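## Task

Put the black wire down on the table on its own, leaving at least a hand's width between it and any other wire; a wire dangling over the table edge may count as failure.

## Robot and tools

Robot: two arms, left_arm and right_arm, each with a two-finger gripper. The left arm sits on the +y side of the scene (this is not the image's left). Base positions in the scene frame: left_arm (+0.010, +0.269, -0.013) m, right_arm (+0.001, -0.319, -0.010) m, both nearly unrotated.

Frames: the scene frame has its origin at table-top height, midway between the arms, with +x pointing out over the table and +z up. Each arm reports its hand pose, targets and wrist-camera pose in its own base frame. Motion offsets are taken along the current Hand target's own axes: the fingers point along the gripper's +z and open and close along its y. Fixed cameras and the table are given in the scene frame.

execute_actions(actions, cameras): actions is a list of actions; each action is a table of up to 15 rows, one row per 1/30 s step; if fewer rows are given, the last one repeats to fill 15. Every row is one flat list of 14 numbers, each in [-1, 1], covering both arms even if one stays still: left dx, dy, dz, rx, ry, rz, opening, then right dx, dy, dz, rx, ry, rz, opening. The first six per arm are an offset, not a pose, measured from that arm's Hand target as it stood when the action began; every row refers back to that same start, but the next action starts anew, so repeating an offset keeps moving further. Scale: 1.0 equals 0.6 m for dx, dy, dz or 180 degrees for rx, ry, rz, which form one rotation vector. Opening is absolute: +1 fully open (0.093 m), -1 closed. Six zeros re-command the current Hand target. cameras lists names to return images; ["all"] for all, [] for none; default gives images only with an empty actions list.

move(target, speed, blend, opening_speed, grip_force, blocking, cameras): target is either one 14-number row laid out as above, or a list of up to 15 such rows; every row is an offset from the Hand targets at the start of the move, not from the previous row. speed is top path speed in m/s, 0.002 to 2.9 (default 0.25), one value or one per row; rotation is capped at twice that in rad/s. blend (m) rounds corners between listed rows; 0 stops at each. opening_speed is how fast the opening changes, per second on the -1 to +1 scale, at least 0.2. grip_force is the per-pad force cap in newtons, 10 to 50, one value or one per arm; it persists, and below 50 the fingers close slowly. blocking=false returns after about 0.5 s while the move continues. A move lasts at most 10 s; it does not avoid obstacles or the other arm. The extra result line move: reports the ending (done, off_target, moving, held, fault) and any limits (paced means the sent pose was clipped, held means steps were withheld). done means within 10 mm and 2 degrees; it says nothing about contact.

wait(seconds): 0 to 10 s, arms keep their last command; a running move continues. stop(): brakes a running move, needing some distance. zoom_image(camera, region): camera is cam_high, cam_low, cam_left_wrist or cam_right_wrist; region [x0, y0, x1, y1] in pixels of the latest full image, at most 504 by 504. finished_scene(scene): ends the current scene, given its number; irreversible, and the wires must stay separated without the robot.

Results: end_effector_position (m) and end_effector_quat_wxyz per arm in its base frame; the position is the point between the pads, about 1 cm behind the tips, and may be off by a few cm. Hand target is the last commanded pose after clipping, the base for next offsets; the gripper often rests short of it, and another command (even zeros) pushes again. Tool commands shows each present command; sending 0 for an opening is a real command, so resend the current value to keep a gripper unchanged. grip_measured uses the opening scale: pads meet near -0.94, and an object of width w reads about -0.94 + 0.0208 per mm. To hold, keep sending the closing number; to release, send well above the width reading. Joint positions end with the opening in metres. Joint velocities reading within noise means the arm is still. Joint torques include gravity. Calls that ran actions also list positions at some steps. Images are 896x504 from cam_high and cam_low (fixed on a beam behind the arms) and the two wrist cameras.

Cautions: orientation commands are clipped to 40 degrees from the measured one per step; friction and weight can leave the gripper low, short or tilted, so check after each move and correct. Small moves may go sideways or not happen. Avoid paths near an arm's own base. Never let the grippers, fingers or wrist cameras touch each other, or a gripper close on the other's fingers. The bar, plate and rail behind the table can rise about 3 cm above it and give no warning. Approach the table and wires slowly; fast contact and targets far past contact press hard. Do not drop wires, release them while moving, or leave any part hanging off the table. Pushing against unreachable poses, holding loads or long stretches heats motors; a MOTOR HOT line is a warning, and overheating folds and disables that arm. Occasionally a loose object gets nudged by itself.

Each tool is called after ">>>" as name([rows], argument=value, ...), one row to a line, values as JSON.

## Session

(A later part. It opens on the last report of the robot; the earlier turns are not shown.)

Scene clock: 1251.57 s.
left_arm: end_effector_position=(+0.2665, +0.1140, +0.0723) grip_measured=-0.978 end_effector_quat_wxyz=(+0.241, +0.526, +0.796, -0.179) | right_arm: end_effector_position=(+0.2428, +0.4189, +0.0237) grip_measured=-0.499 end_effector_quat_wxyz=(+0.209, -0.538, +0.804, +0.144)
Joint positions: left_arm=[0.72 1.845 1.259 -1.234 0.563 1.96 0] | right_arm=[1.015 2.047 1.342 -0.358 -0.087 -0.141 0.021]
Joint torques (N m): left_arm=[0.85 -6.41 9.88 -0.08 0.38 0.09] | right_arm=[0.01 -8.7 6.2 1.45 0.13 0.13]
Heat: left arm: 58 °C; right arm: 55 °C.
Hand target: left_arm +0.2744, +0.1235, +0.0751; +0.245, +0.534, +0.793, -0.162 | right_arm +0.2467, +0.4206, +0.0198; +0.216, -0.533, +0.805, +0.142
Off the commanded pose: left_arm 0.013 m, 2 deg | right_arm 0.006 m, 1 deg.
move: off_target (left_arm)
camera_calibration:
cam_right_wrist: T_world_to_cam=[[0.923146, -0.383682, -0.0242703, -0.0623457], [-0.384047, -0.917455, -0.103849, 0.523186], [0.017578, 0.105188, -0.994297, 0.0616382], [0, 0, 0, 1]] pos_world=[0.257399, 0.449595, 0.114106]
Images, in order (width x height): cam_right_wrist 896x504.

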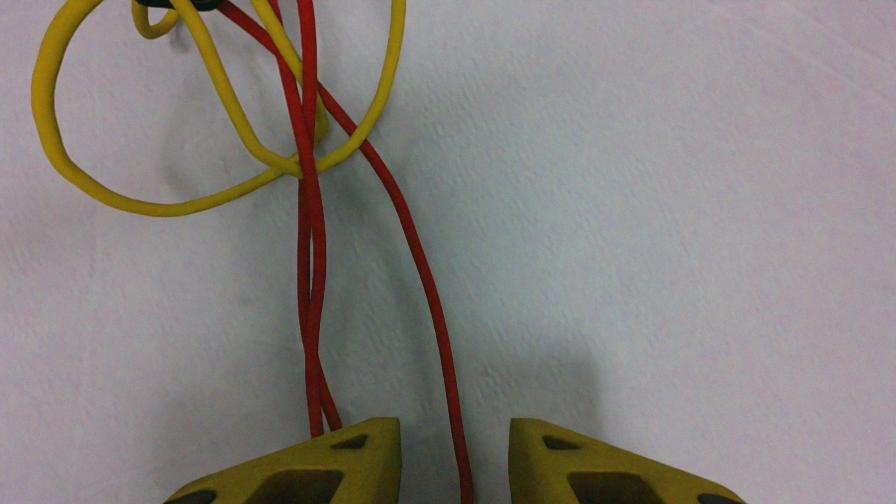

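>>> move(target=[0,0,0,0,0,0,-1,0,0,0,0,0,0,-1], opening_speed=0.6, cameras=["cam_right_wrist"])

Scene clock: 1255.50 s.
left_arm: end_effector_position=(+0.2665, +0.1140, +0.0723) grip_measured=-0.978 end_effector_quat_wxyz=(+0.241, +0.526, +0.796, -0.179) | right_arm: end_effector_position=(+0.2430, +0.4191, +0.0239) grip_measured=-0.988 end_effector_quat_wxyz=(+0.210, -0.537, +0.804, +0.145)
Joint positions: left_arm=[0.72 1.845 1.259 -1.234 0.563 1.96 0] | right_arm=[1.015 2.047 1.342 -0.357 -0.087 -0.141 0]
Joint torques (N m): left_arm=[0.79 -6.6 9.69 -0.01 0.41 0.13] | right_arm=[0.17 -8.87 6.15 1.5 0.16 0.11]
Heat: left arm: 58 °C; right arm: 55 °C.
Hand target: left_arm +0.2744, +0.1235, +0.0752; +0.245, +0.534, +0.793, -0.162 | right_arm +0.2467, +0.4206, +0.0198; +0.216, -0.533, +0.805, +0.142
Off the commanded pose: left_arm 0.013 m, 2 deg | right_arm 0.006 m, 1 deg.
move: off_target (left_arm)
camera_calibration:
cam_right_wrist: T_world_to_cam=[[0.923175, -0.383624, -0.0240957, -0.0624479], [-0.38395, -0.917364, -0.105002, 0.523402], [0.0181768, 0.106187, -0.99418, 0.0612113], [0, 0, 0, 1]] pos_world=[0.257498, 0.449693, 0.114309]
Images, in order (width x height): cam_right_wrist 896x504.

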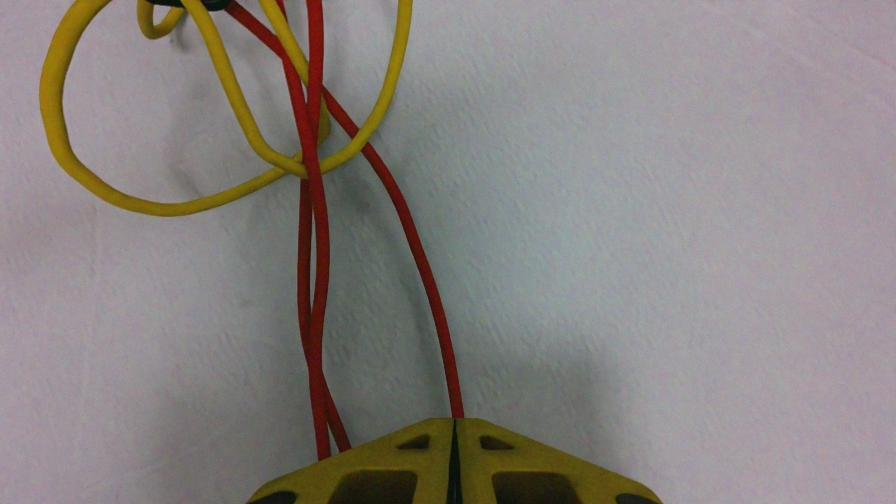

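>>> move(target=[0,0,0,0,0,0,-1,0.058,-0.0326,-0.0527,0,0,0,-1], speed=0.06, cameras=["cam_right_wrist", "cam_left_wrist"])

Scene clock: 1261.23 s.
left_arm: end_effector_position=(+0.2665, +0.1141, +0.0723) grip_measured=-0.978 end_effector_quat_wxyz=(+0.241, +0.526, +0.796, -0.179) | right_arm: end_effector_position=(+0.2462, +0.3808, +0.0204) grip_measured=-0.988 end_effector_quat_wxyz=(+0.217, -0.536, +0.803, +0.145)
Joint positions: left_arm=[0.72 1.845 1.259 -1.233 0.563 1.96 0] | right_arm=[0.956 1.947 1.17 -0.277 -0.11 -0.191 0]
Joint torques (N m): left_arm=[0.65 -6.48 9.78 -0.04 0.4 0.13] | right_arm=[-1.14 -12.25 4.9 0.9 -0.09 -0.06]
Heat: left arm: 58 °C; right arm: 55 °C.
Hand target: left_arm +0.2744, +0.1236, +0.0751; +0.245, +0.534, +0.793, -0.162 | right_arm +0.2468, +0.3706, +0.0298; +0.216, -0.533, +0.805, +0.142
Off the commanded pose: left_arm 0.013 m, 2 deg | right_arm 0.014 m, 0 deg.
move: off_target (left_arm, right_arm)
camera_calibration:
cam_left_wrist: T_world_to_cam=[[-0.929815, -0.366175, 0.0368834, 0.285824], [-0.366961, 0.914824, -0.168632, 0.0440836], [0.0280072, -0.170332, -0.984989, 0.173032], [0, 0, 0, 1]] pos_world=[0.277094, 0.0938057, 0.167327]
cam_right_wrist: T_world_to_cam=[[0.921734, -0.387428, -0.0174761, -0.0784423], [-0.386705, -0.914728, -0.117179, 0.489069], [0.0294125, 0.114766, -0.992957, 0.055799], [0, 0, 0, 1]] pos_world=[0.259787, 0.410571, 0.111344]
Images, in order (width x height): cam_left_wrist 896x504, cam_right_wrist 896x504.

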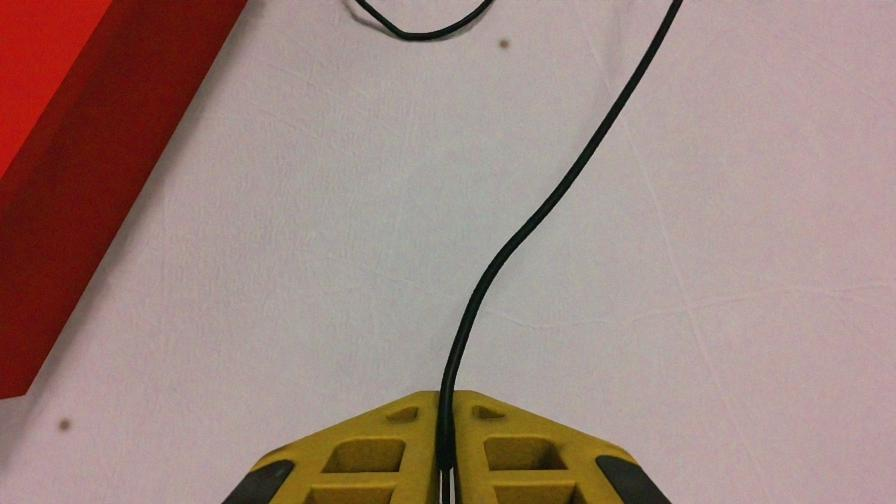

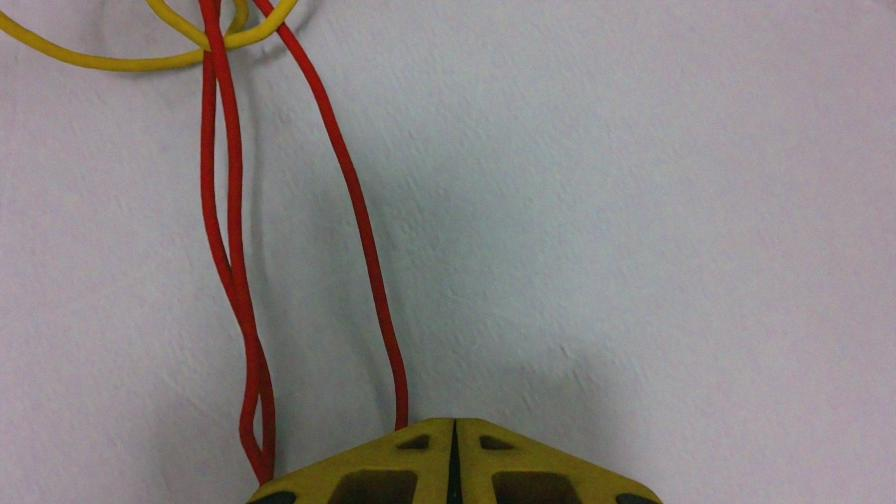

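>>> move(target=[0,0,0,0,0,0,-1,0.0498,-0.0326,-0.067,0,0,0,-1], speed=0.06, cameras=["cam_right_wrist", "cam_left_wrist", "cam_high"])

Scene clock: 1265.37 s.
left_arm: end_effector_position=(+0.2665, +0.1141, +0.0723) grip_measured=-0.978 end_effector_quat_wxyz=(+0.241, +0.526, +0.796, -0.179) | right_arm: end_effector_position=(+0.2457, +0.3216, +0.0353) grip_measured=-0.988 end_effector_quat_wxyz=(+0.202, -0.534, +0.810, +0.132)
Joint positions: left_arm=[0.72 1.845 1.259 -1.233 0.563 1.96 0] | right_arm=[0.86 1.778 1.034 -0.358 -0.14 -0.272 0]
Joint torques (N m): left_arm=[0.58 -6.35 9.81 -0.08 0.38 0.15] | right_arm=[-0.57 -11.1 5.89 1.17 -0.2 0]
Heat: left arm: 58 °C; right arm: 55 °C.
Hand target: left_arm +0.2744, +0.1236, +0.0751; +0.245, +0.534, +0.793, -0.162 | right_arm +0.2468, +0.3207, +0.0498; +0.216, -0.533, +0.805, +0.142
Off the commanded pose: left_arm 0.013 m, 2 deg | right_arm 0.014 m, 2 deg.
move: off_target (left_arm, right_arm)
camera_calibration:
cam_left_wrist: T_world_to_cam=[[-0.929815, -0.366175, 0.0368834, 0.285824], [-0.366961, 0.914824, -0.168632, 0.0440836], [0.0280072, -0.170332, -0.984989, 0.173032], [0, 0, 0, 1]] pos_world=[0.277094, 0.0938057, 0.167327]
cam_right_wrist: T_world_to_cam=[[0.917437, -0.397576, -0.0155547, -0.0964971], [-0.397536, -0.914317, -0.0773931, 0.437526], [0.0165477, 0.0771869, -0.996879, 0.0927827], [0, 0, 0, 1]] pos_world=[0.260927, 0.354511, 0.124854]
Images, in order (width x height): cam_high 896x504, cam_left_wrist 896x504, cam_right_wrist 896x504.

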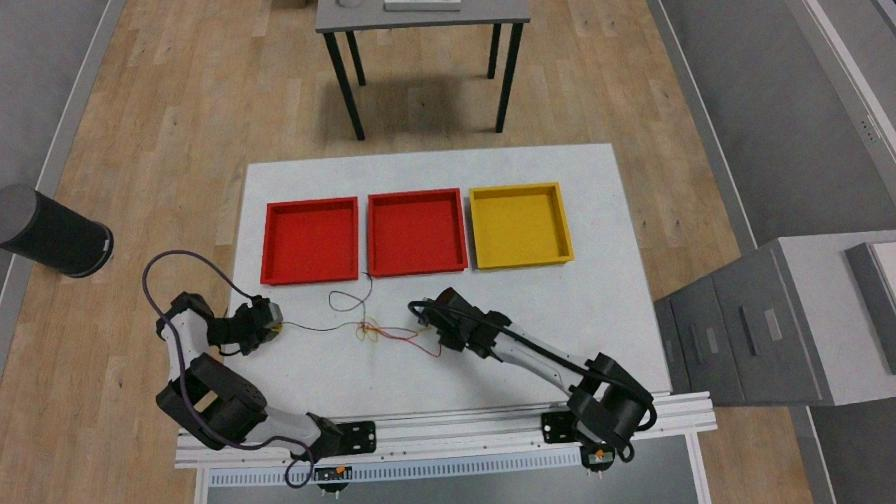

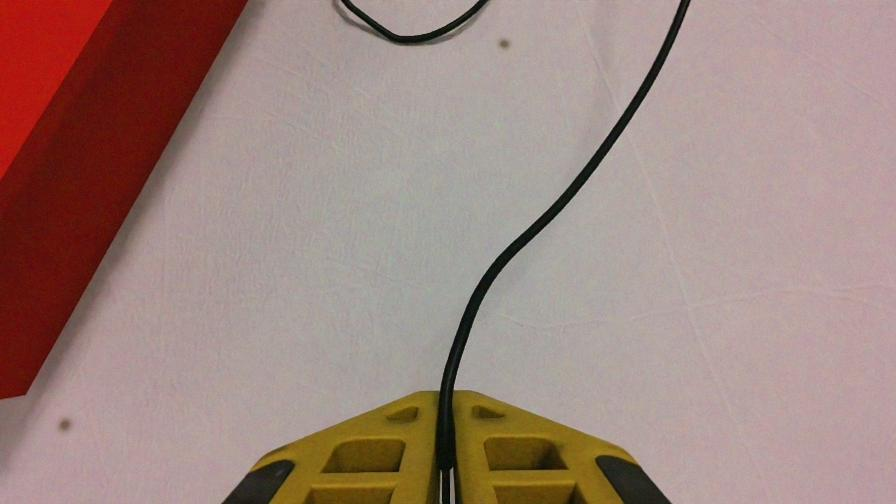

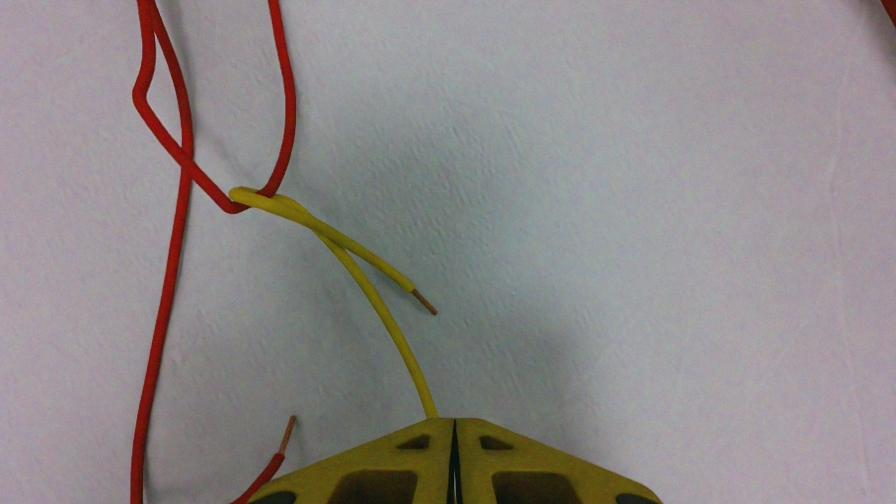

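>>> move(target=[0,0,0,0,0,0,-1,0.0448,-0.0261,-0.045,0,0,0,-1], speed=0.06, cameras=["cam_right_wrist", "cam_left_wrist"])

Scene clock: 1274.17 s.
left_arm: end_effector_position=(+0.2665, +0.1141, +0.0723) grip_measured=-0.978 end_effector_quat_wxyz=(+0.241, +0.526, +0.796, -0.179) | right_arm: end_effector_position=(+0.2463, +0.2816, +0.0478) grip_measured=-0.988 end_effector_quat_wxyz=(+0.203, -0.534, +0.810, +0.133)
Joint positions: left_arm=[0.72 1.845 1.259 -1.233 0.563 1.96 0] | right_arm=[0.771 1.654 0.946 -0.405 -0.182 -0.353 0]
Joint torques (N m): left_arm=[0.61 -6.42 9.92 -0.04 0.33 0.09] | right_arm=[-0.44 -9.89 5.75 1.13 -0.29 -0.02]
Heat: left arm: 58 °C; right arm: 55 °C.
Hand target: left_arm +0.2744, +0.1236, +0.0751; +0.245, +0.534, +0.793, -0.162 | right_arm +0.2468, +0.2807, +0.0597; +0.216, -0.533, +0.805, +0.142
Off the commanded pose: left_arm 0.013 m, 2 deg | right_arm 0.012 m, 2 deg.
move: off_target (left_arm, right_arm)
camera_calibration:
cam_left_wrist: T_world_to_cam=[[-0.929815, -0.366175, 0.0368834, 0.285824], [-0.366961, 0.914824, -0.168632, 0.0440836], [0.0280072, -0.170332, -0.984989, 0.173032], [0, 0, 0, 1]] pos_world=[0.277094, 0.0938057, 0.167327]
cam_right_wrist: T_world_to_cam=[[0.91735, -0.397716, -0.017051, -0.112658], [-0.397754, -0.914016, -0.079791, 0.402305], [0.0161493, 0.0799784, -0.996666, 0.107537], [0, 0, 0, 1]] pos_world=[0.261628, 0.314307, 0.137358]
Images, in order (width x height): cam_left_wrist 896x504, cam_right_wrist 896x504.

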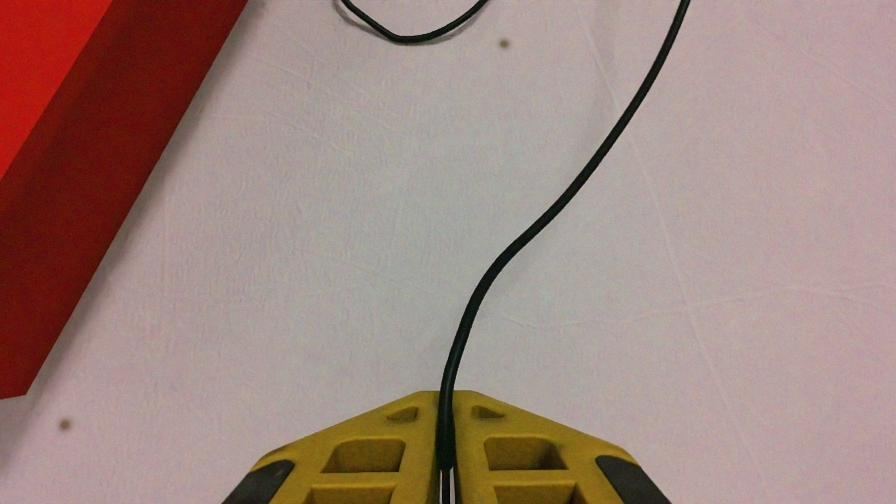

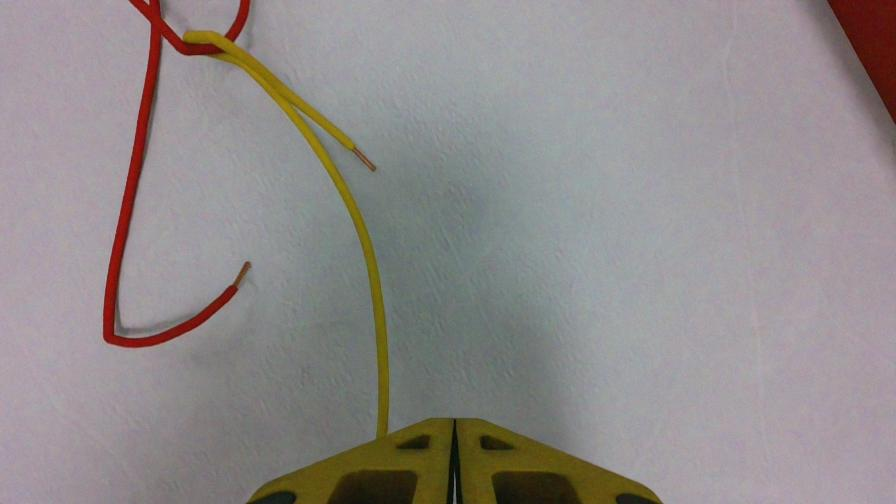

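>>> move([
  [0,0,0,0,0,0,-1,-0.029,0,-0.05,0,0,0,-0.5],
  [0,0,0,0,0,0,-1,-0.211,0.093,0.0625,0,0,0,-0.5],
], speed=0.2, blend=[0.02,0], opening_speed=0.8, cameras=["cam_right_wrist"])

Scene clock: 1291.97 s.
left_arm: end_effector_position=(+0.2665, +0.1141, +0.0723) grip_measured=-0.978 end_effector_quat_wxyz=(+0.241, +0.526, +0.796, -0.179) | right_arm: end_effector_position=(+0.2390, +0.4152, +0.0863) grip_measured=-0.501 end_effector_quat_wxyz=(+0.208, -0.539, +0.804, +0.144)
Joint positions: left_arm=[0.72 1.845 1.259 -1.233 0.563 1.96 0] | right_arm=[1.018 1.947 1.462 -0.58 -0.087 -0.141 0.021]
Joint torques (N m): left_arm=[0.57 -6.32 10.11 -0.03 0.42 0.13] | right_arm=[0.03 -8.05 10 1.25 0.13 0.15]
Heat: left arm: 58 °C; right arm: 54 °C.
Hand target: left_arm +0.2744, +0.1236, +0.0751; +0.245, +0.534, +0.793, -0.162 | right_arm +0.2455, +0.4208, +0.0905; +0.216, -0.533, +0.805, +0.142
Off the commanded pose: left_arm 0.013 m, 2 deg | right_arm 0.010 m, 1 deg.
move: off_target (left_arm); blend cut to 0.0175 m at target 1
camera_calibration:
cam_right_wrist: T_world_to_cam=[[0.924157, -0.381222, -0.0245903, -0.0599937], [-0.381673, -0.918695, -0.101618, 0.524477], [0.0161481, 0.103297, -0.99452, 0.125467], [0, 0, 0, 1]] pos_world=[0.253596, 0.446003, 0.1766]
Images, in order (width x height): cam_right_wrist 896x504.

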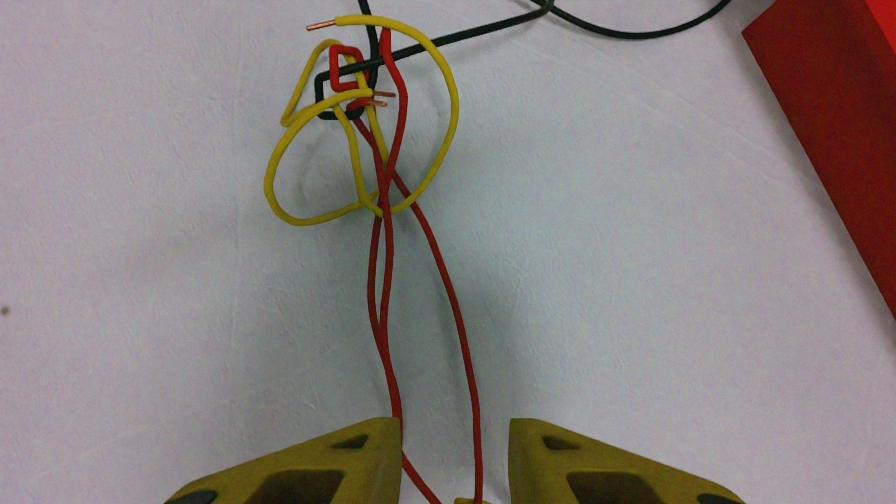

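>>> zoom_image(camera="cam_right_wrist", region=[260, 0, 480, 230])

>>> zoom_image(camera="cam_right_wrist", region=[300, 0, 430, 130])

Scaled by 2.191 from the camera's 896x504 image, which has a finer 1280x720 frame.

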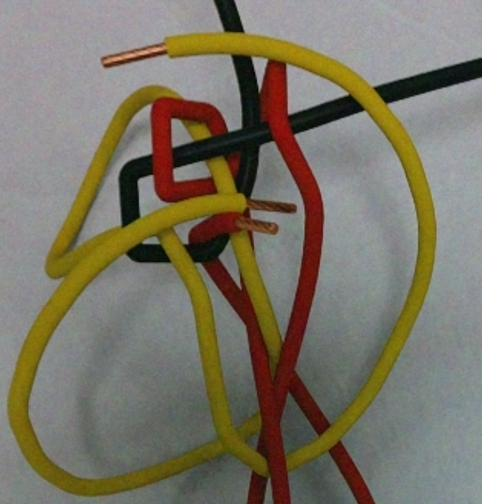

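Scaled by 3.877 from the camera's 896x504 image, which has a finer 1280x720 frame.

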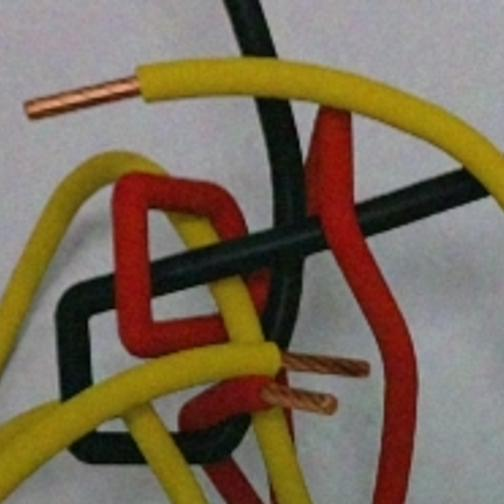

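>>> move(target=[0,0,0,0,0,0,-1,0.069,-0.0105,0.104,0,0,0,-0.5], speed=0.08, cameras=["cam_right_wrist"])

Scene clock: 1310.33 s.
left_arm: end_effector_position=(+0.2665, +0.1141, +0.0723) grip_measured=-0.978 end_effector_quat_wxyz=(+0.241, +0.526, +0.796, -0.179) | right_arm: end_effector_position=(+0.2432, +0.4152, +0.0222) grip_measured=-0.501 end_effector_quat_wxyz=(+0.212, -0.536, +0.804, +0.145)
Joint positions: left_arm=[0.72 1.845 1.259 -1.233 0.563 1.96 0] | right_arm=[1.011 2.037 1.316 -0.338 -0.087 -0.142 0.021]
Joint torques (N m): left_arm=[0.66 -6.45 9.83 -0.04 0.39 0.15] | right_arm=[-0.91 -8.44 5.94 1.49 0.04 -0.02]
Heat: left arm: 59 °C; right arm: 52 °C.
Hand target: left_arm +0.2744, +0.1236, +0.0751; +0.245, +0.534, +0.793, -0.162 | right_arm +0.2496, +0.4140, +0.0158; +0.216, -0.533, +0.805, +0.142
Off the commanded pose: left_arm 0.013 m, 2 deg | right_arm 0.009 m, 1 deg.
move: off_target (left_arm)
camera_calibration:
cam_right_wrist: T_world_to_cam=[[0.921988, -0.386554, -0.0226811, -0.062649], [-0.386626, -0.915758, -0.109122, 0.51982], [0.0214112, 0.109379, -0.99377, 0.0578771], [0, 0, 0, 1]] pos_world=[0.257499, 0.445482, 0.11282]
Images, in order (width x height): cam_right_wrist 896x504.

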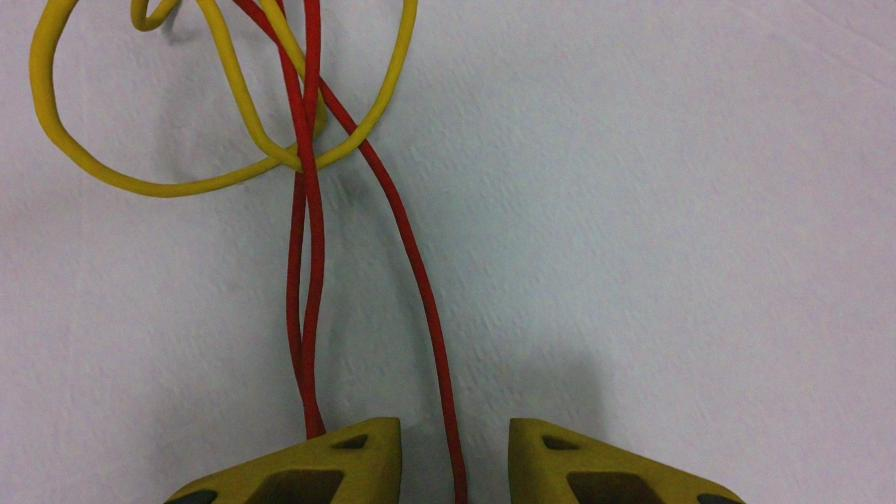

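>>> move([
  [0,0,0,0,0,0,-1,0.005,0,0.0087,0,0,0,-0.5],
  [0,0,0,0,0,0,-1,0.005,0,0.0087,0,0,0,-1],
], speed=0.05, opening_speed=0.6, cameras=["cam_right_wrist"])

Scene clock: 1316.43 s.
left_arm: end_effector_position=(+0.2665, +0.1141, +0.0723) grip_measured=-0.978 end_effector_quat_wxyz=(+0.241, +0.526, +0.796, -0.179) | right_arm: end_effector_position=(+0.2443, +0.4167, +0.0199) grip_measured=-0.984 end_effector_quat_wxyz=(+0.217, -0.536, +0.803, +0.147)
Joint positions: left_arm=[0.72 1.845 1.259 -1.233 0.563 1.96 0] | right_arm=[1.01 2.042 1.309 -0.315 -0.087 -0.143 0]
Joint torques (N m): left_arm=[0.55 -6.49 9.84 -0.04 0.42 0.17] | right_arm=[-0.55 -8.24 5.29 1.5 0.05 -0.01]
Heat: left arm: 59 °C; right arm: 52 °C.
Hand target: left_arm +0.2744, +0.1236, +0.0751; +0.245, +0.534, +0.793, -0.162 | right_arm +0.2496, +0.4139, +0.0096; +0.216, -0.533, +0.805, +0.142
Off the commanded pose: left_arm 0.013 m, 2 deg | right_arm 0.012 m, 1 deg.
move: off_target (left_arm, right_arm); target 2's new opening was sent with right_arm's hand 0.011 m and 1 deg from that target
camera_calibration:
cam_right_wrist: T_world_to_cam=[[0.92209, -0.386414, -0.0208407, -0.0633199], [-0.386053, -0.914841, -0.118449, 0.521069], [0.0267042, 0.117266, -0.992741, 0.0508116], [0, 0, 0, 1]] pos_world=[0.25819, 0.446269, 0.110843]
Images, in order (width x height): cam_right_wrist 896x504.

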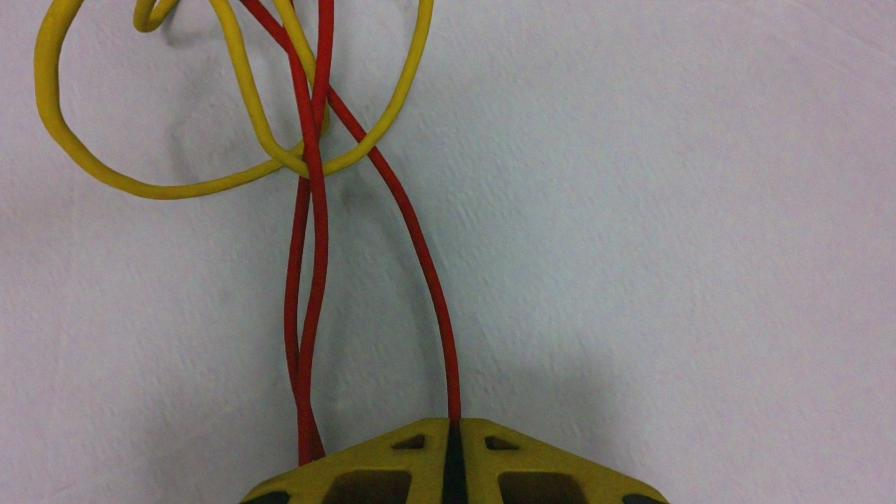

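>>> move(target=[0,0,0,0,0,0,-1,0.0015,-0.013,-0.0585,0,0,0,-1], speed=0.06, cameras=["cam_right_wrist"])

Scene clock: 1321.73 s.
left_arm: end_effector_position=(+0.2665, +0.1141, +0.0723) grip_measured=-0.978 end_effector_quat_wxyz=(+0.241, +0.526, +0.796, -0.179) | right_arm: end_effector_position=(+0.2466, +0.4004, +0.0216) grip_measured=-0.984 end_effector_quat_wxyz=(+0.206, -0.537, +0.806, +0.140)
Joint positions: left_arm=[0.72 1.845 1.259 -1.233 0.563 1.96 0] | right_arm=[0.984 2.01 1.282 -0.347 -0.096 -0.166 0]
Joint torques (N m): left_arm=[0.73 -6.48 9.87 -0.03 0.45 0.16] | right_arm=[-0.92 -13.96 5.79 1.02 -0.05 -0.02]
Heat: left arm: 59 °C; right arm: 52 °C.
Hand target: left_arm +0.2744, +0.1236, +0.0751; +0.245, +0.534, +0.793, -0.162 | right_arm +0.2496, +0.3940, +0.0396; +0.216, -0.533, +0.805, +0.142
Off the commanded pose: left_arm 0.013 m, 2 deg | right_arm 0.019 m, 1 deg.
move: off_target (left_arm, right_arm)
camera_calibration:
cam_right_wrist: T_world_to_cam=[[0.921489, -0.38779, -0.0218293, -0.0710128], [-0.388065, -0.916881, -0.0934626, 0.508017], [0.016229, 0.0945959, -0.995383, 0.066059], [0, 0, 0, 1]] pos_world=[0.261509, 0.432004, 0.111684]
Images, in order (width x height): cam_right_wrist 896x504.

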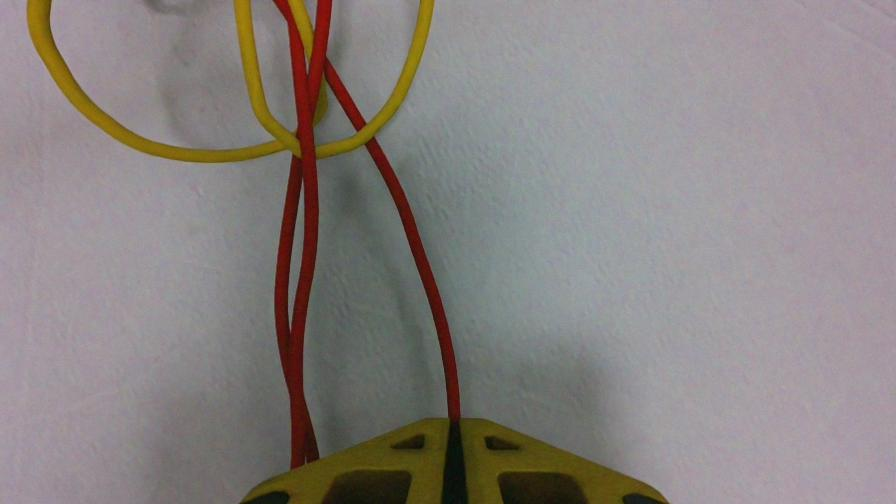

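>>> move(target=[0,0,0,0,0,0,-1,0.058,-0.0326,-0.0527,0,0,0,-1], speed=0.06, cameras=["cam_right_wrist", "cam_left_wrist"])

Scene clock: 1326.67 s.
left_arm: end_effector_position=(+0.2665, +0.1141, +0.0723) grip_measured=-0.978 end_effector_quat_wxyz=(+0.241, +0.526, +0.796, -0.179) | right_arm: end_effector_position=(+0.2488, +0.3499, +0.0362) grip_measured=-0.984 end_effector_quat_wxyz=(+0.208, -0.535, +0.807, +0.138)
Joint positions: left_arm=[0.72 1.845 1.259 -1.233 0.563 1.96 0] | right_arm=[0.902 1.85 1.121 -0.352 -0.129 -0.237 0]
Joint torques (N m): left_arm=[0.62 -6.5 9.92 -0.04 0.35 0.14] | right_arm=[-0.94 -11.86 5.44 1.02 -0.11 -0.04]
Heat: left arm: 59 °C; right arm: 54 °C.
Hand target: left_arm +0.2744, +0.1235, +0.0751; +0.245, +0.534, +0.793, -0.162 | right_arm +0.2496, +0.3441, +0.0496; +0.216, -0.533, +0.805, +0.142
Off the commanded pose: left_arm 0.013 m, 2 deg | right_arm 0.015 m, 1 deg.
move: off_target (left_arm, right_arm)
camera_calibration:
cam_left_wrist: T_world_to_cam=[[-0.929815, -0.366175, 0.0368834, 0.285824], [-0.366961, 0.914824, -0.168632, 0.0440836], [0.0280072, -0.170332, -0.984989, 0.173032], [0, 0, 0, 1]] pos_world=[0.277094, 0.0938057, 0.167327]
cam_right_wrist: T_world_to_cam=[[0.919573, -0.392553, -0.016941, -0.090367], [-0.392314, -0.914915, -0.094973, 0.464278], [0.0217823, 0.0939808, -0.995336, 0.0841227], [0, 0, 0, 1]] pos_world=[0.263409, 0.381395, 0.126293]
Images, in order (width x height): cam_left_wrist 896x504, cam_right_wrist 896x504.

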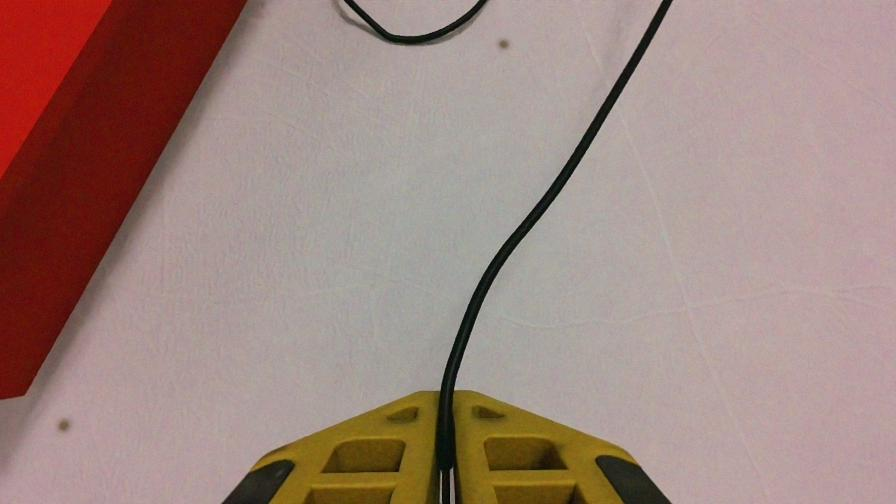

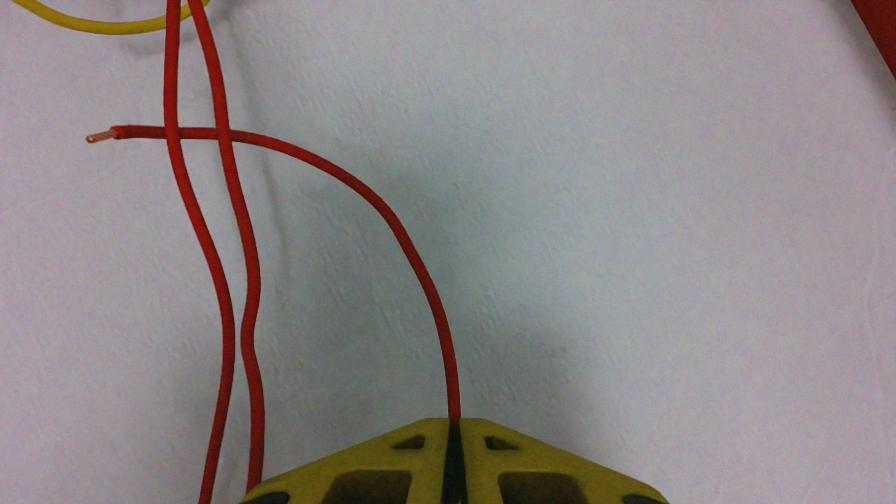

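>>> move(target=[0,0,0,0,0,0,-1,0.0797,-0.0457,-0.056,0,0,0,-1], speed=0.06, cameras=["cam_right_wrist", "cam_left_wrist"])

Scene clock: 1346.13 s.
left_arm: end_effector_position=(+0.2607, +0.1071, +0.0751) grip_measured=-0.978 end_effector_quat_wxyz=(+0.237, +0.520, +0.796, -0.199) | right_arm: end_effector_position=(+0.2515, +0.2993, +0.0540) grip_measured=-0.984 end_effector_quat_wxyz=(+0.225, -0.540, +0.795, +0.162)
Joint positions: left_arm=[0.717 1.845 1.259 -1.275 0.567 1.96 0] | right_arm=[0.773 1.674 0.959 -0.339 -0.232 -0.359 0]
Joint torques (N m): left_arm=[0.98 -6.63 9.73 0.27 0.37 0.11] | right_arm=[-2.32 -9.78 4.88 0.76 0.23 -0.02]
Heat: left arm: 59 °C; right arm: 59 °C.
Hand target: left_arm +0.2744, +0.1236, +0.0751; +0.246, +0.534, +0.793, -0.162 | right_arm +0.2522, +0.2798, +0.0549; +0.216, -0.533, +0.805, +0.142
Off the commanded pose: left_arm 0.021 m, 5 deg | right_arm 0.020 m, 3 deg.
move: off_target (left_arm, right_arm)
camera_calibration:
cam_left_wrist: T_world_to_cam=[[-0.928716, -0.363105, 0.0751078, 0.274307], [-0.370791, 0.909819, -0.186393, 0.0515551], [-0.000654126, -0.200956, -0.9796, 0.185176], [0, 0, 0, 1]] pos_world=[0.27399, 0.0899086, 0.170405]
cam_right_wrist: T_world_to_cam=[[0.92949, -0.367493, -0.0315726, -0.121547], [-0.367895, -0.917545, -0.150879, 0.418322], [0.0264775, 0.151856, -0.988048, 0.0876742], [0, 0, 0, 1]] pos_world=[0.264554, 0.325848, 0.145905]
Images, in order (width x height): cam_left_wrist 896x504, cam_right_wrist 896x504.

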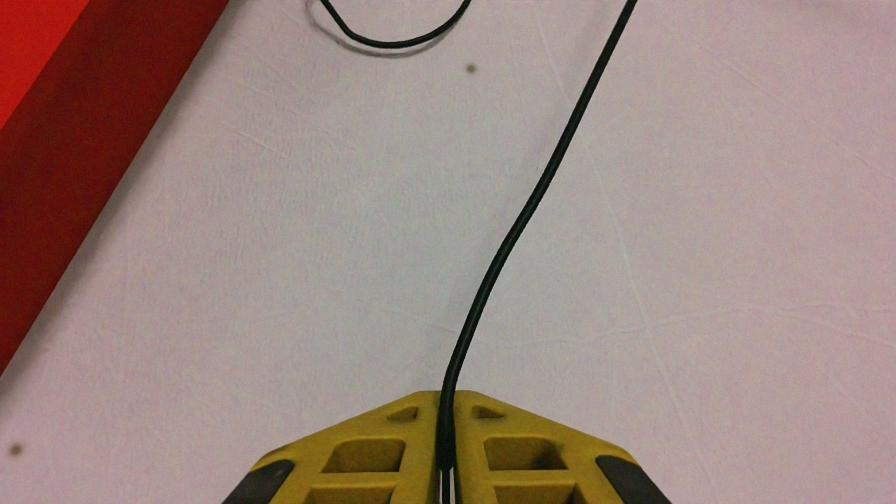

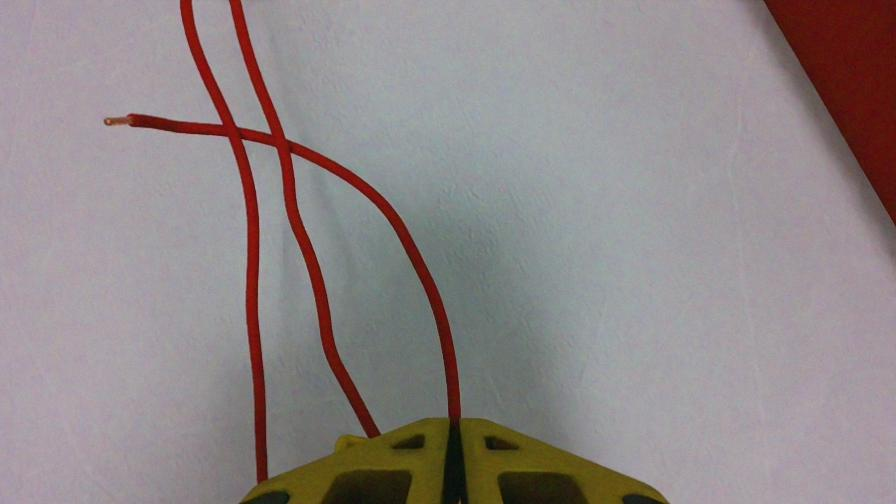

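>>> move(target=[0,0,0,0,0,0,-1,-0.045,0.02,0.025,0,0,0,-1], speed=0.1, cameras=["cam_low", "cam_high"])

>>> zoom_image(camera="cam_low", region=[380, 260, 540, 350])

>>> zoom_image(camera="cam_high", region=[310, 260, 460, 370])

Scene clock: 1352.37 s.
left_arm: end_effector_position=(+0.2640, +0.1100, +0.0739) grip_measured=-0.978 end_effector_quat_wxyz=(+0.240, +0.523, +0.795, -0.189) | right_arm: end_effector_position=(+0.2484, +0.3128, +0.0545) grip_measured=-0.984 end_effector_quat_wxyz=(+0.219, -0.537, +0.800, +0.154)
Joint positions: left_arm=[0.717 1.845 1.259 -1.254 0.567 1.96 0] | right_arm=[0.818 1.705 1.006 -0.362 -0.195 -0.313 0]
Joint torques (N m): left_arm=[0.96 -6.52 9.94 0.12 0.34 0.12] | right_arm=[0.27 -5.97 9.01 0.92 0.23 0.17]
Heat: left arm: 59 °C; right arm: 58 °C.
Hand target: left_arm +0.2744, +0.1235, +0.0752; +0.245, +0.534, +0.793, -0.162 | right_arm +0.2532, +0.3129, +0.0555; +0.216, -0.533, +0.805, +0.142
Off the commanded pose: left_arm 0.017 m, 3 deg | right_arm 0.005 m, 2 deg.
move: off_target (left_arm)
Images, in order (width x height): cam_high 896x504, cam_low 896x504.

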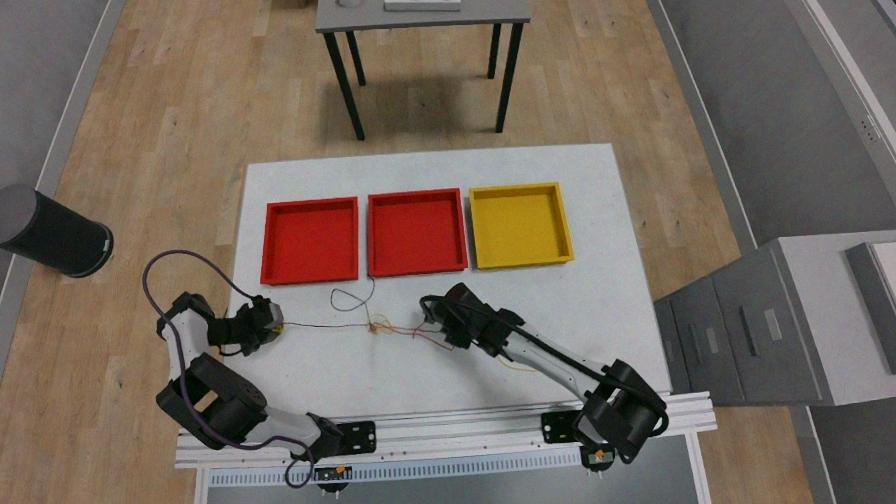

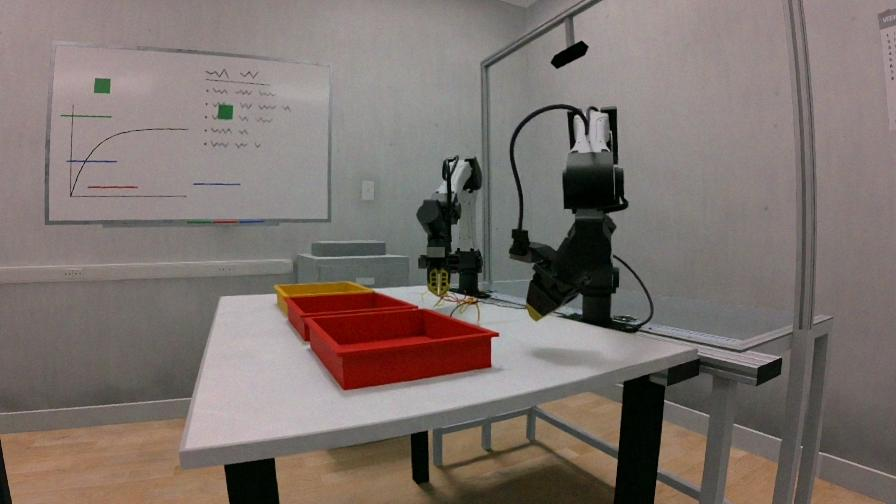

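Scaled by 3.150 from the camera's 896x504 image, which has a finer 1280x720 frame.

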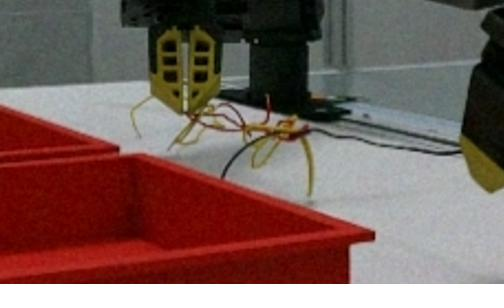

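Scaled by 3.360 from the camera's 896x504 image, which has a finer 1280x720 frame.

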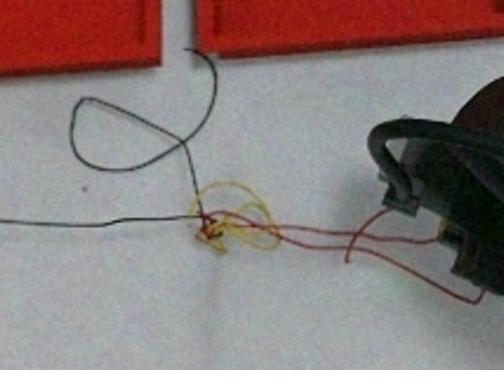

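>>> move([
  [0,0,0,0,0,0,-1,-0.025,0.013,0.055,0,0,0,-1],
  [0,0,0,0,0,0,-1,-0.025,0.013,0.055,0,0,0,-0.5],
  [0,0,0,0,0,0,-1,-0.06,0.013,-0.01,0,0,0,-0.5],
], speed=0.12, opening_speed=0.8)

Scene clock: 1361.03 s.
left_arm: end_effector_position=(+0.2665, +0.1139, +0.0724) grip_measured=-0.978 end_effector_quat_wxyz=(+0.241, +0.526, +0.796, -0.179) | right_arm: end_effector_position=(+0.2488, +0.3342, +0.0512) grip_measured=-0.501 end_effector_quat_wxyz=(+0.182, -0.538, +0.812, +0.137)
Joint positions: left_arm=[0.719 1.845 1.259 -1.234 0.563 1.96 0] | right_arm=[0.867 1.813 1.163 -0.486 -0.159 -0.269 0.021]
Joint torques (N m): left_arm=[0.79 -6.48 9.59 -0.01 0.37 0.11] | right_arm=[0.62 -11.75 8.99 1.11 0.12 0.13]
Heat: left arm: 59 °C; right arm: 56 °C.
Hand target: left_arm +0.2745, +0.1235, +0.0752; +0.246, +0.534, +0.793, -0.162 | right_arm +0.2570, +0.3420, +0.0787; +0.216, -0.533, +0.805, +0.142
Off the commanded pose: left_arm 0.013 m, 2 deg | right_arm 0.030 m, 4 deg.
move: off_target (left_arm, right_arm); target 2's new opening was sent with right_arm's hand 0.014 m and 2 deg from that target

>>> move(target=[0,0,0,0,0,0,-1,-0.1355,0.0178,-0.04,0,0,0,-0.5], speed=0.2, cameras=["cam_right_wrist"])

>>> zoom_image(camera="cam_right_wrist", region=[260, 60, 460, 240])

Scene clock: 1367.70 s.
left_arm: end_effector_position=(+0.2665, +0.1139, +0.0724) grip_measured=-0.978 end_effector_quat_wxyz=(+0.241, +0.526, +0.796, -0.179) | right_arm: end_effector_position=(+0.2643, +0.3948, +0.1343) grip_measured=-0.501 end_effector_quat_wxyz=(+0.208, -0.537, +0.805, +0.144)
Joint positions: left_arm=[0.719 1.845 1.259 -1.234 0.563 1.96 0] | right_arm=[0.936 1.911 1.606 -0.77 -0.126 -0.21 0.021]
Joint torques (N m): left_arm=[0.61 -6.5 9.94 -0.04 0.41 0.14] | right_arm=[0.46 -7.88 10.22 1.13 0.12 0.13]
Heat: left arm: 59 °C; right arm: 57 °C.
Hand target: left_arm +0.2745, +0.1235, +0.0752; +0.246, +0.534, +0.793, -0.162 | right_arm +0.2699, +0.3999, +0.1399; +0.216, -0.533, +0.805, +0.142
Off the commanded pose: left_arm 0.013 m, 2 deg | right_arm 0.010 m, 1 deg.
move: off_target (left_arm)
camera_calibration:
cam_right_wrist: T_world_to_cam=[[0.922937, -0.384054, -0.0262512, -0.0883395], [-0.384678, -0.91757, -0.100438, 0.520478], [0.0144864, 0.102796, -0.994597, 0.175588], [0, 0, 0, 1]] pos_world=[0.279204, 0.425598, 0.224596]
Images, in order (width x height): cam_right_wrist 896x504.

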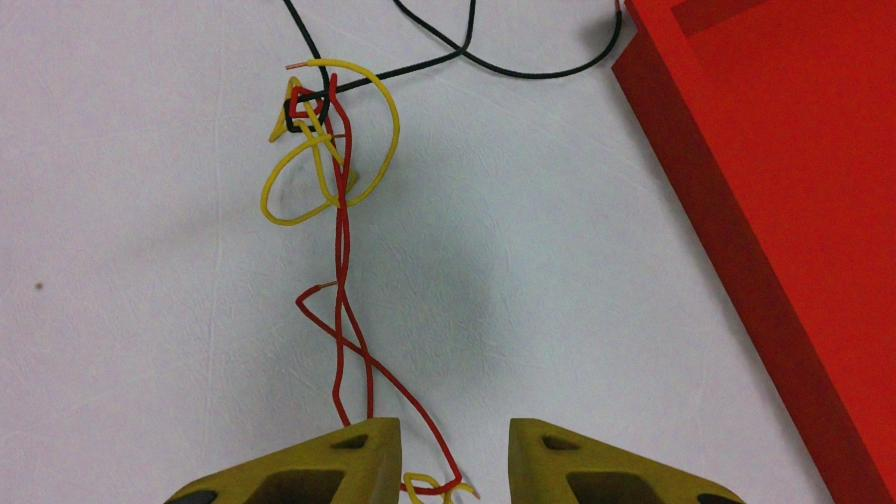

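Scaled by 2.520 from the camera's 896x504 image, which has a finer 1280x720 frame.

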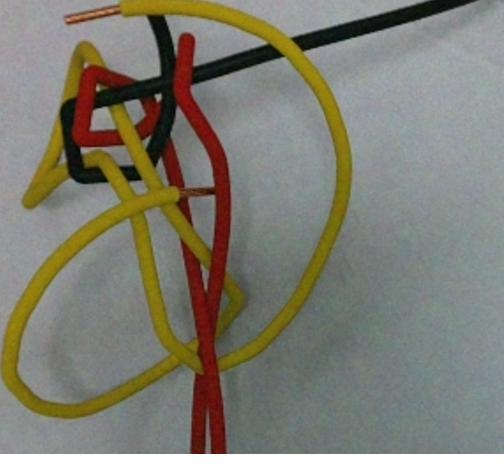

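>>> zoom_image(camera="cam_right_wrist", region=[260, 50, 380, 170])

Scaled by 4.200 from the camera's 896x504 image, which has a finer 1280x720 frame.

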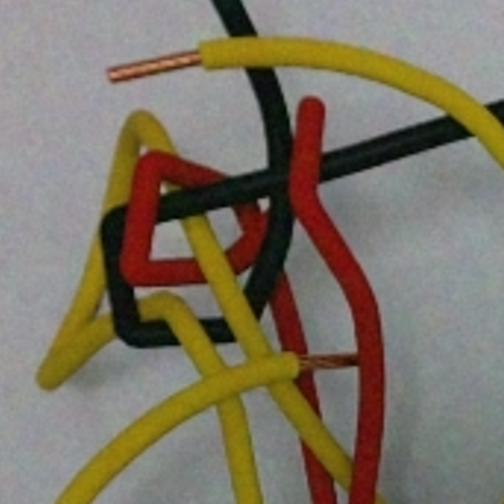

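>>> move(target=[0,0,0,0,0,0,-1,-0.0377,0.0817,0.1407,0,0,0,-0.5], speed=0.2, cameras=["cam_right_wrist"])

>>> zoom_image(camera="cam_right_wrist", region=[340, 110, 500, 270])

Scene clock: 1414.73 s.
left_arm: end_effector_position=(+0.2665, +0.1139, +0.0724) grip_measured=-0.978 end_effector_quat_wxyz=(+0.241, +0.526, +0.796, -0.179) | right_arm: end_effector_position=(+0.2398, +0.4656, +0.0711) grip_measured=-0.501 end_effector_quat_wxyz=(+0.196, -0.541, +0.806, +0.138)
Joint positions: left_arm=[0.719 1.845 1.259 -1.234 0.563 1.96 0] | right_arm=[1.076 2.149 1.714 -0.655 -0.059 -0.091 0.021]
Joint torques (N m): left_arm=[0.7 -6.34 9.96 -0.01 0.4 0.14] | right_arm=[0.14 -9.65 9.8 1.44 0.16 0.17]
Heat: left arm: 60 °C; right arm: 55 °C.
Hand target: left_arm +0.2745, +0.1235, +0.0752; +0.246, +0.534, +0.793, -0.162 | right_arm +0.2489, +0.4759, +0.0782; +0.216, -0.533, +0.805, +0.142
Off the commanded pose: left_arm 0.013 m, 2 deg | right_arm 0.015 m, 3 deg.
move: off_target (left_arm, right_arm)
camera_calibration:
cam_right_wrist: T_world_to_cam=[[0.924275, -0.380738, -0.0274582, -0.041867], [-0.381718, -0.92136, -0.0734011, 0.568841], [0.0026477, 0.0783241, -0.996924, 0.120297], [0, 0, 0, 1]] pos_world=[0.255515, 0.498745, 0.160531]
Images, in order (width x height): cam_right_wrist 896x504.

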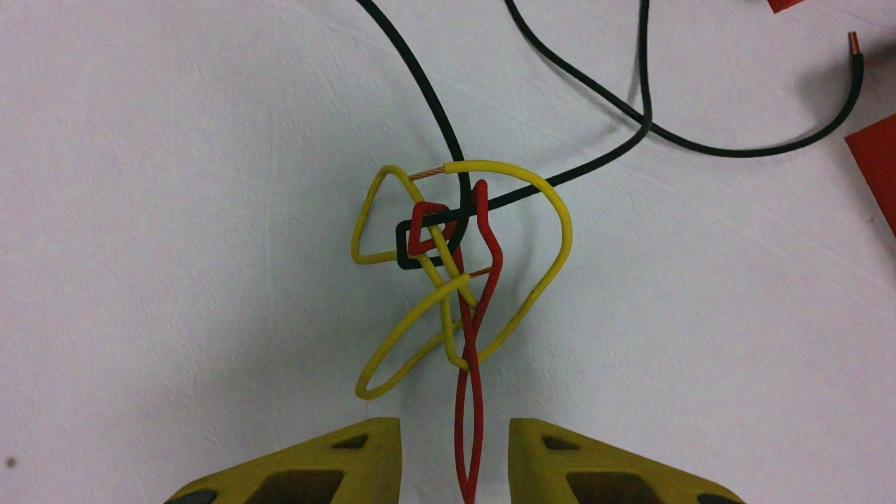

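Scaled by 3.150 from the camera's 896x504 image, which has a finer 1280x720 frame.

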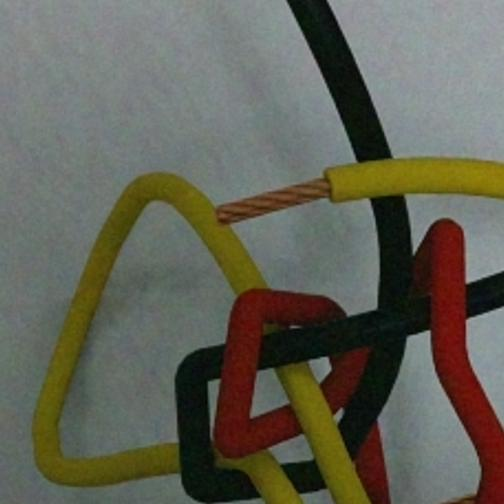

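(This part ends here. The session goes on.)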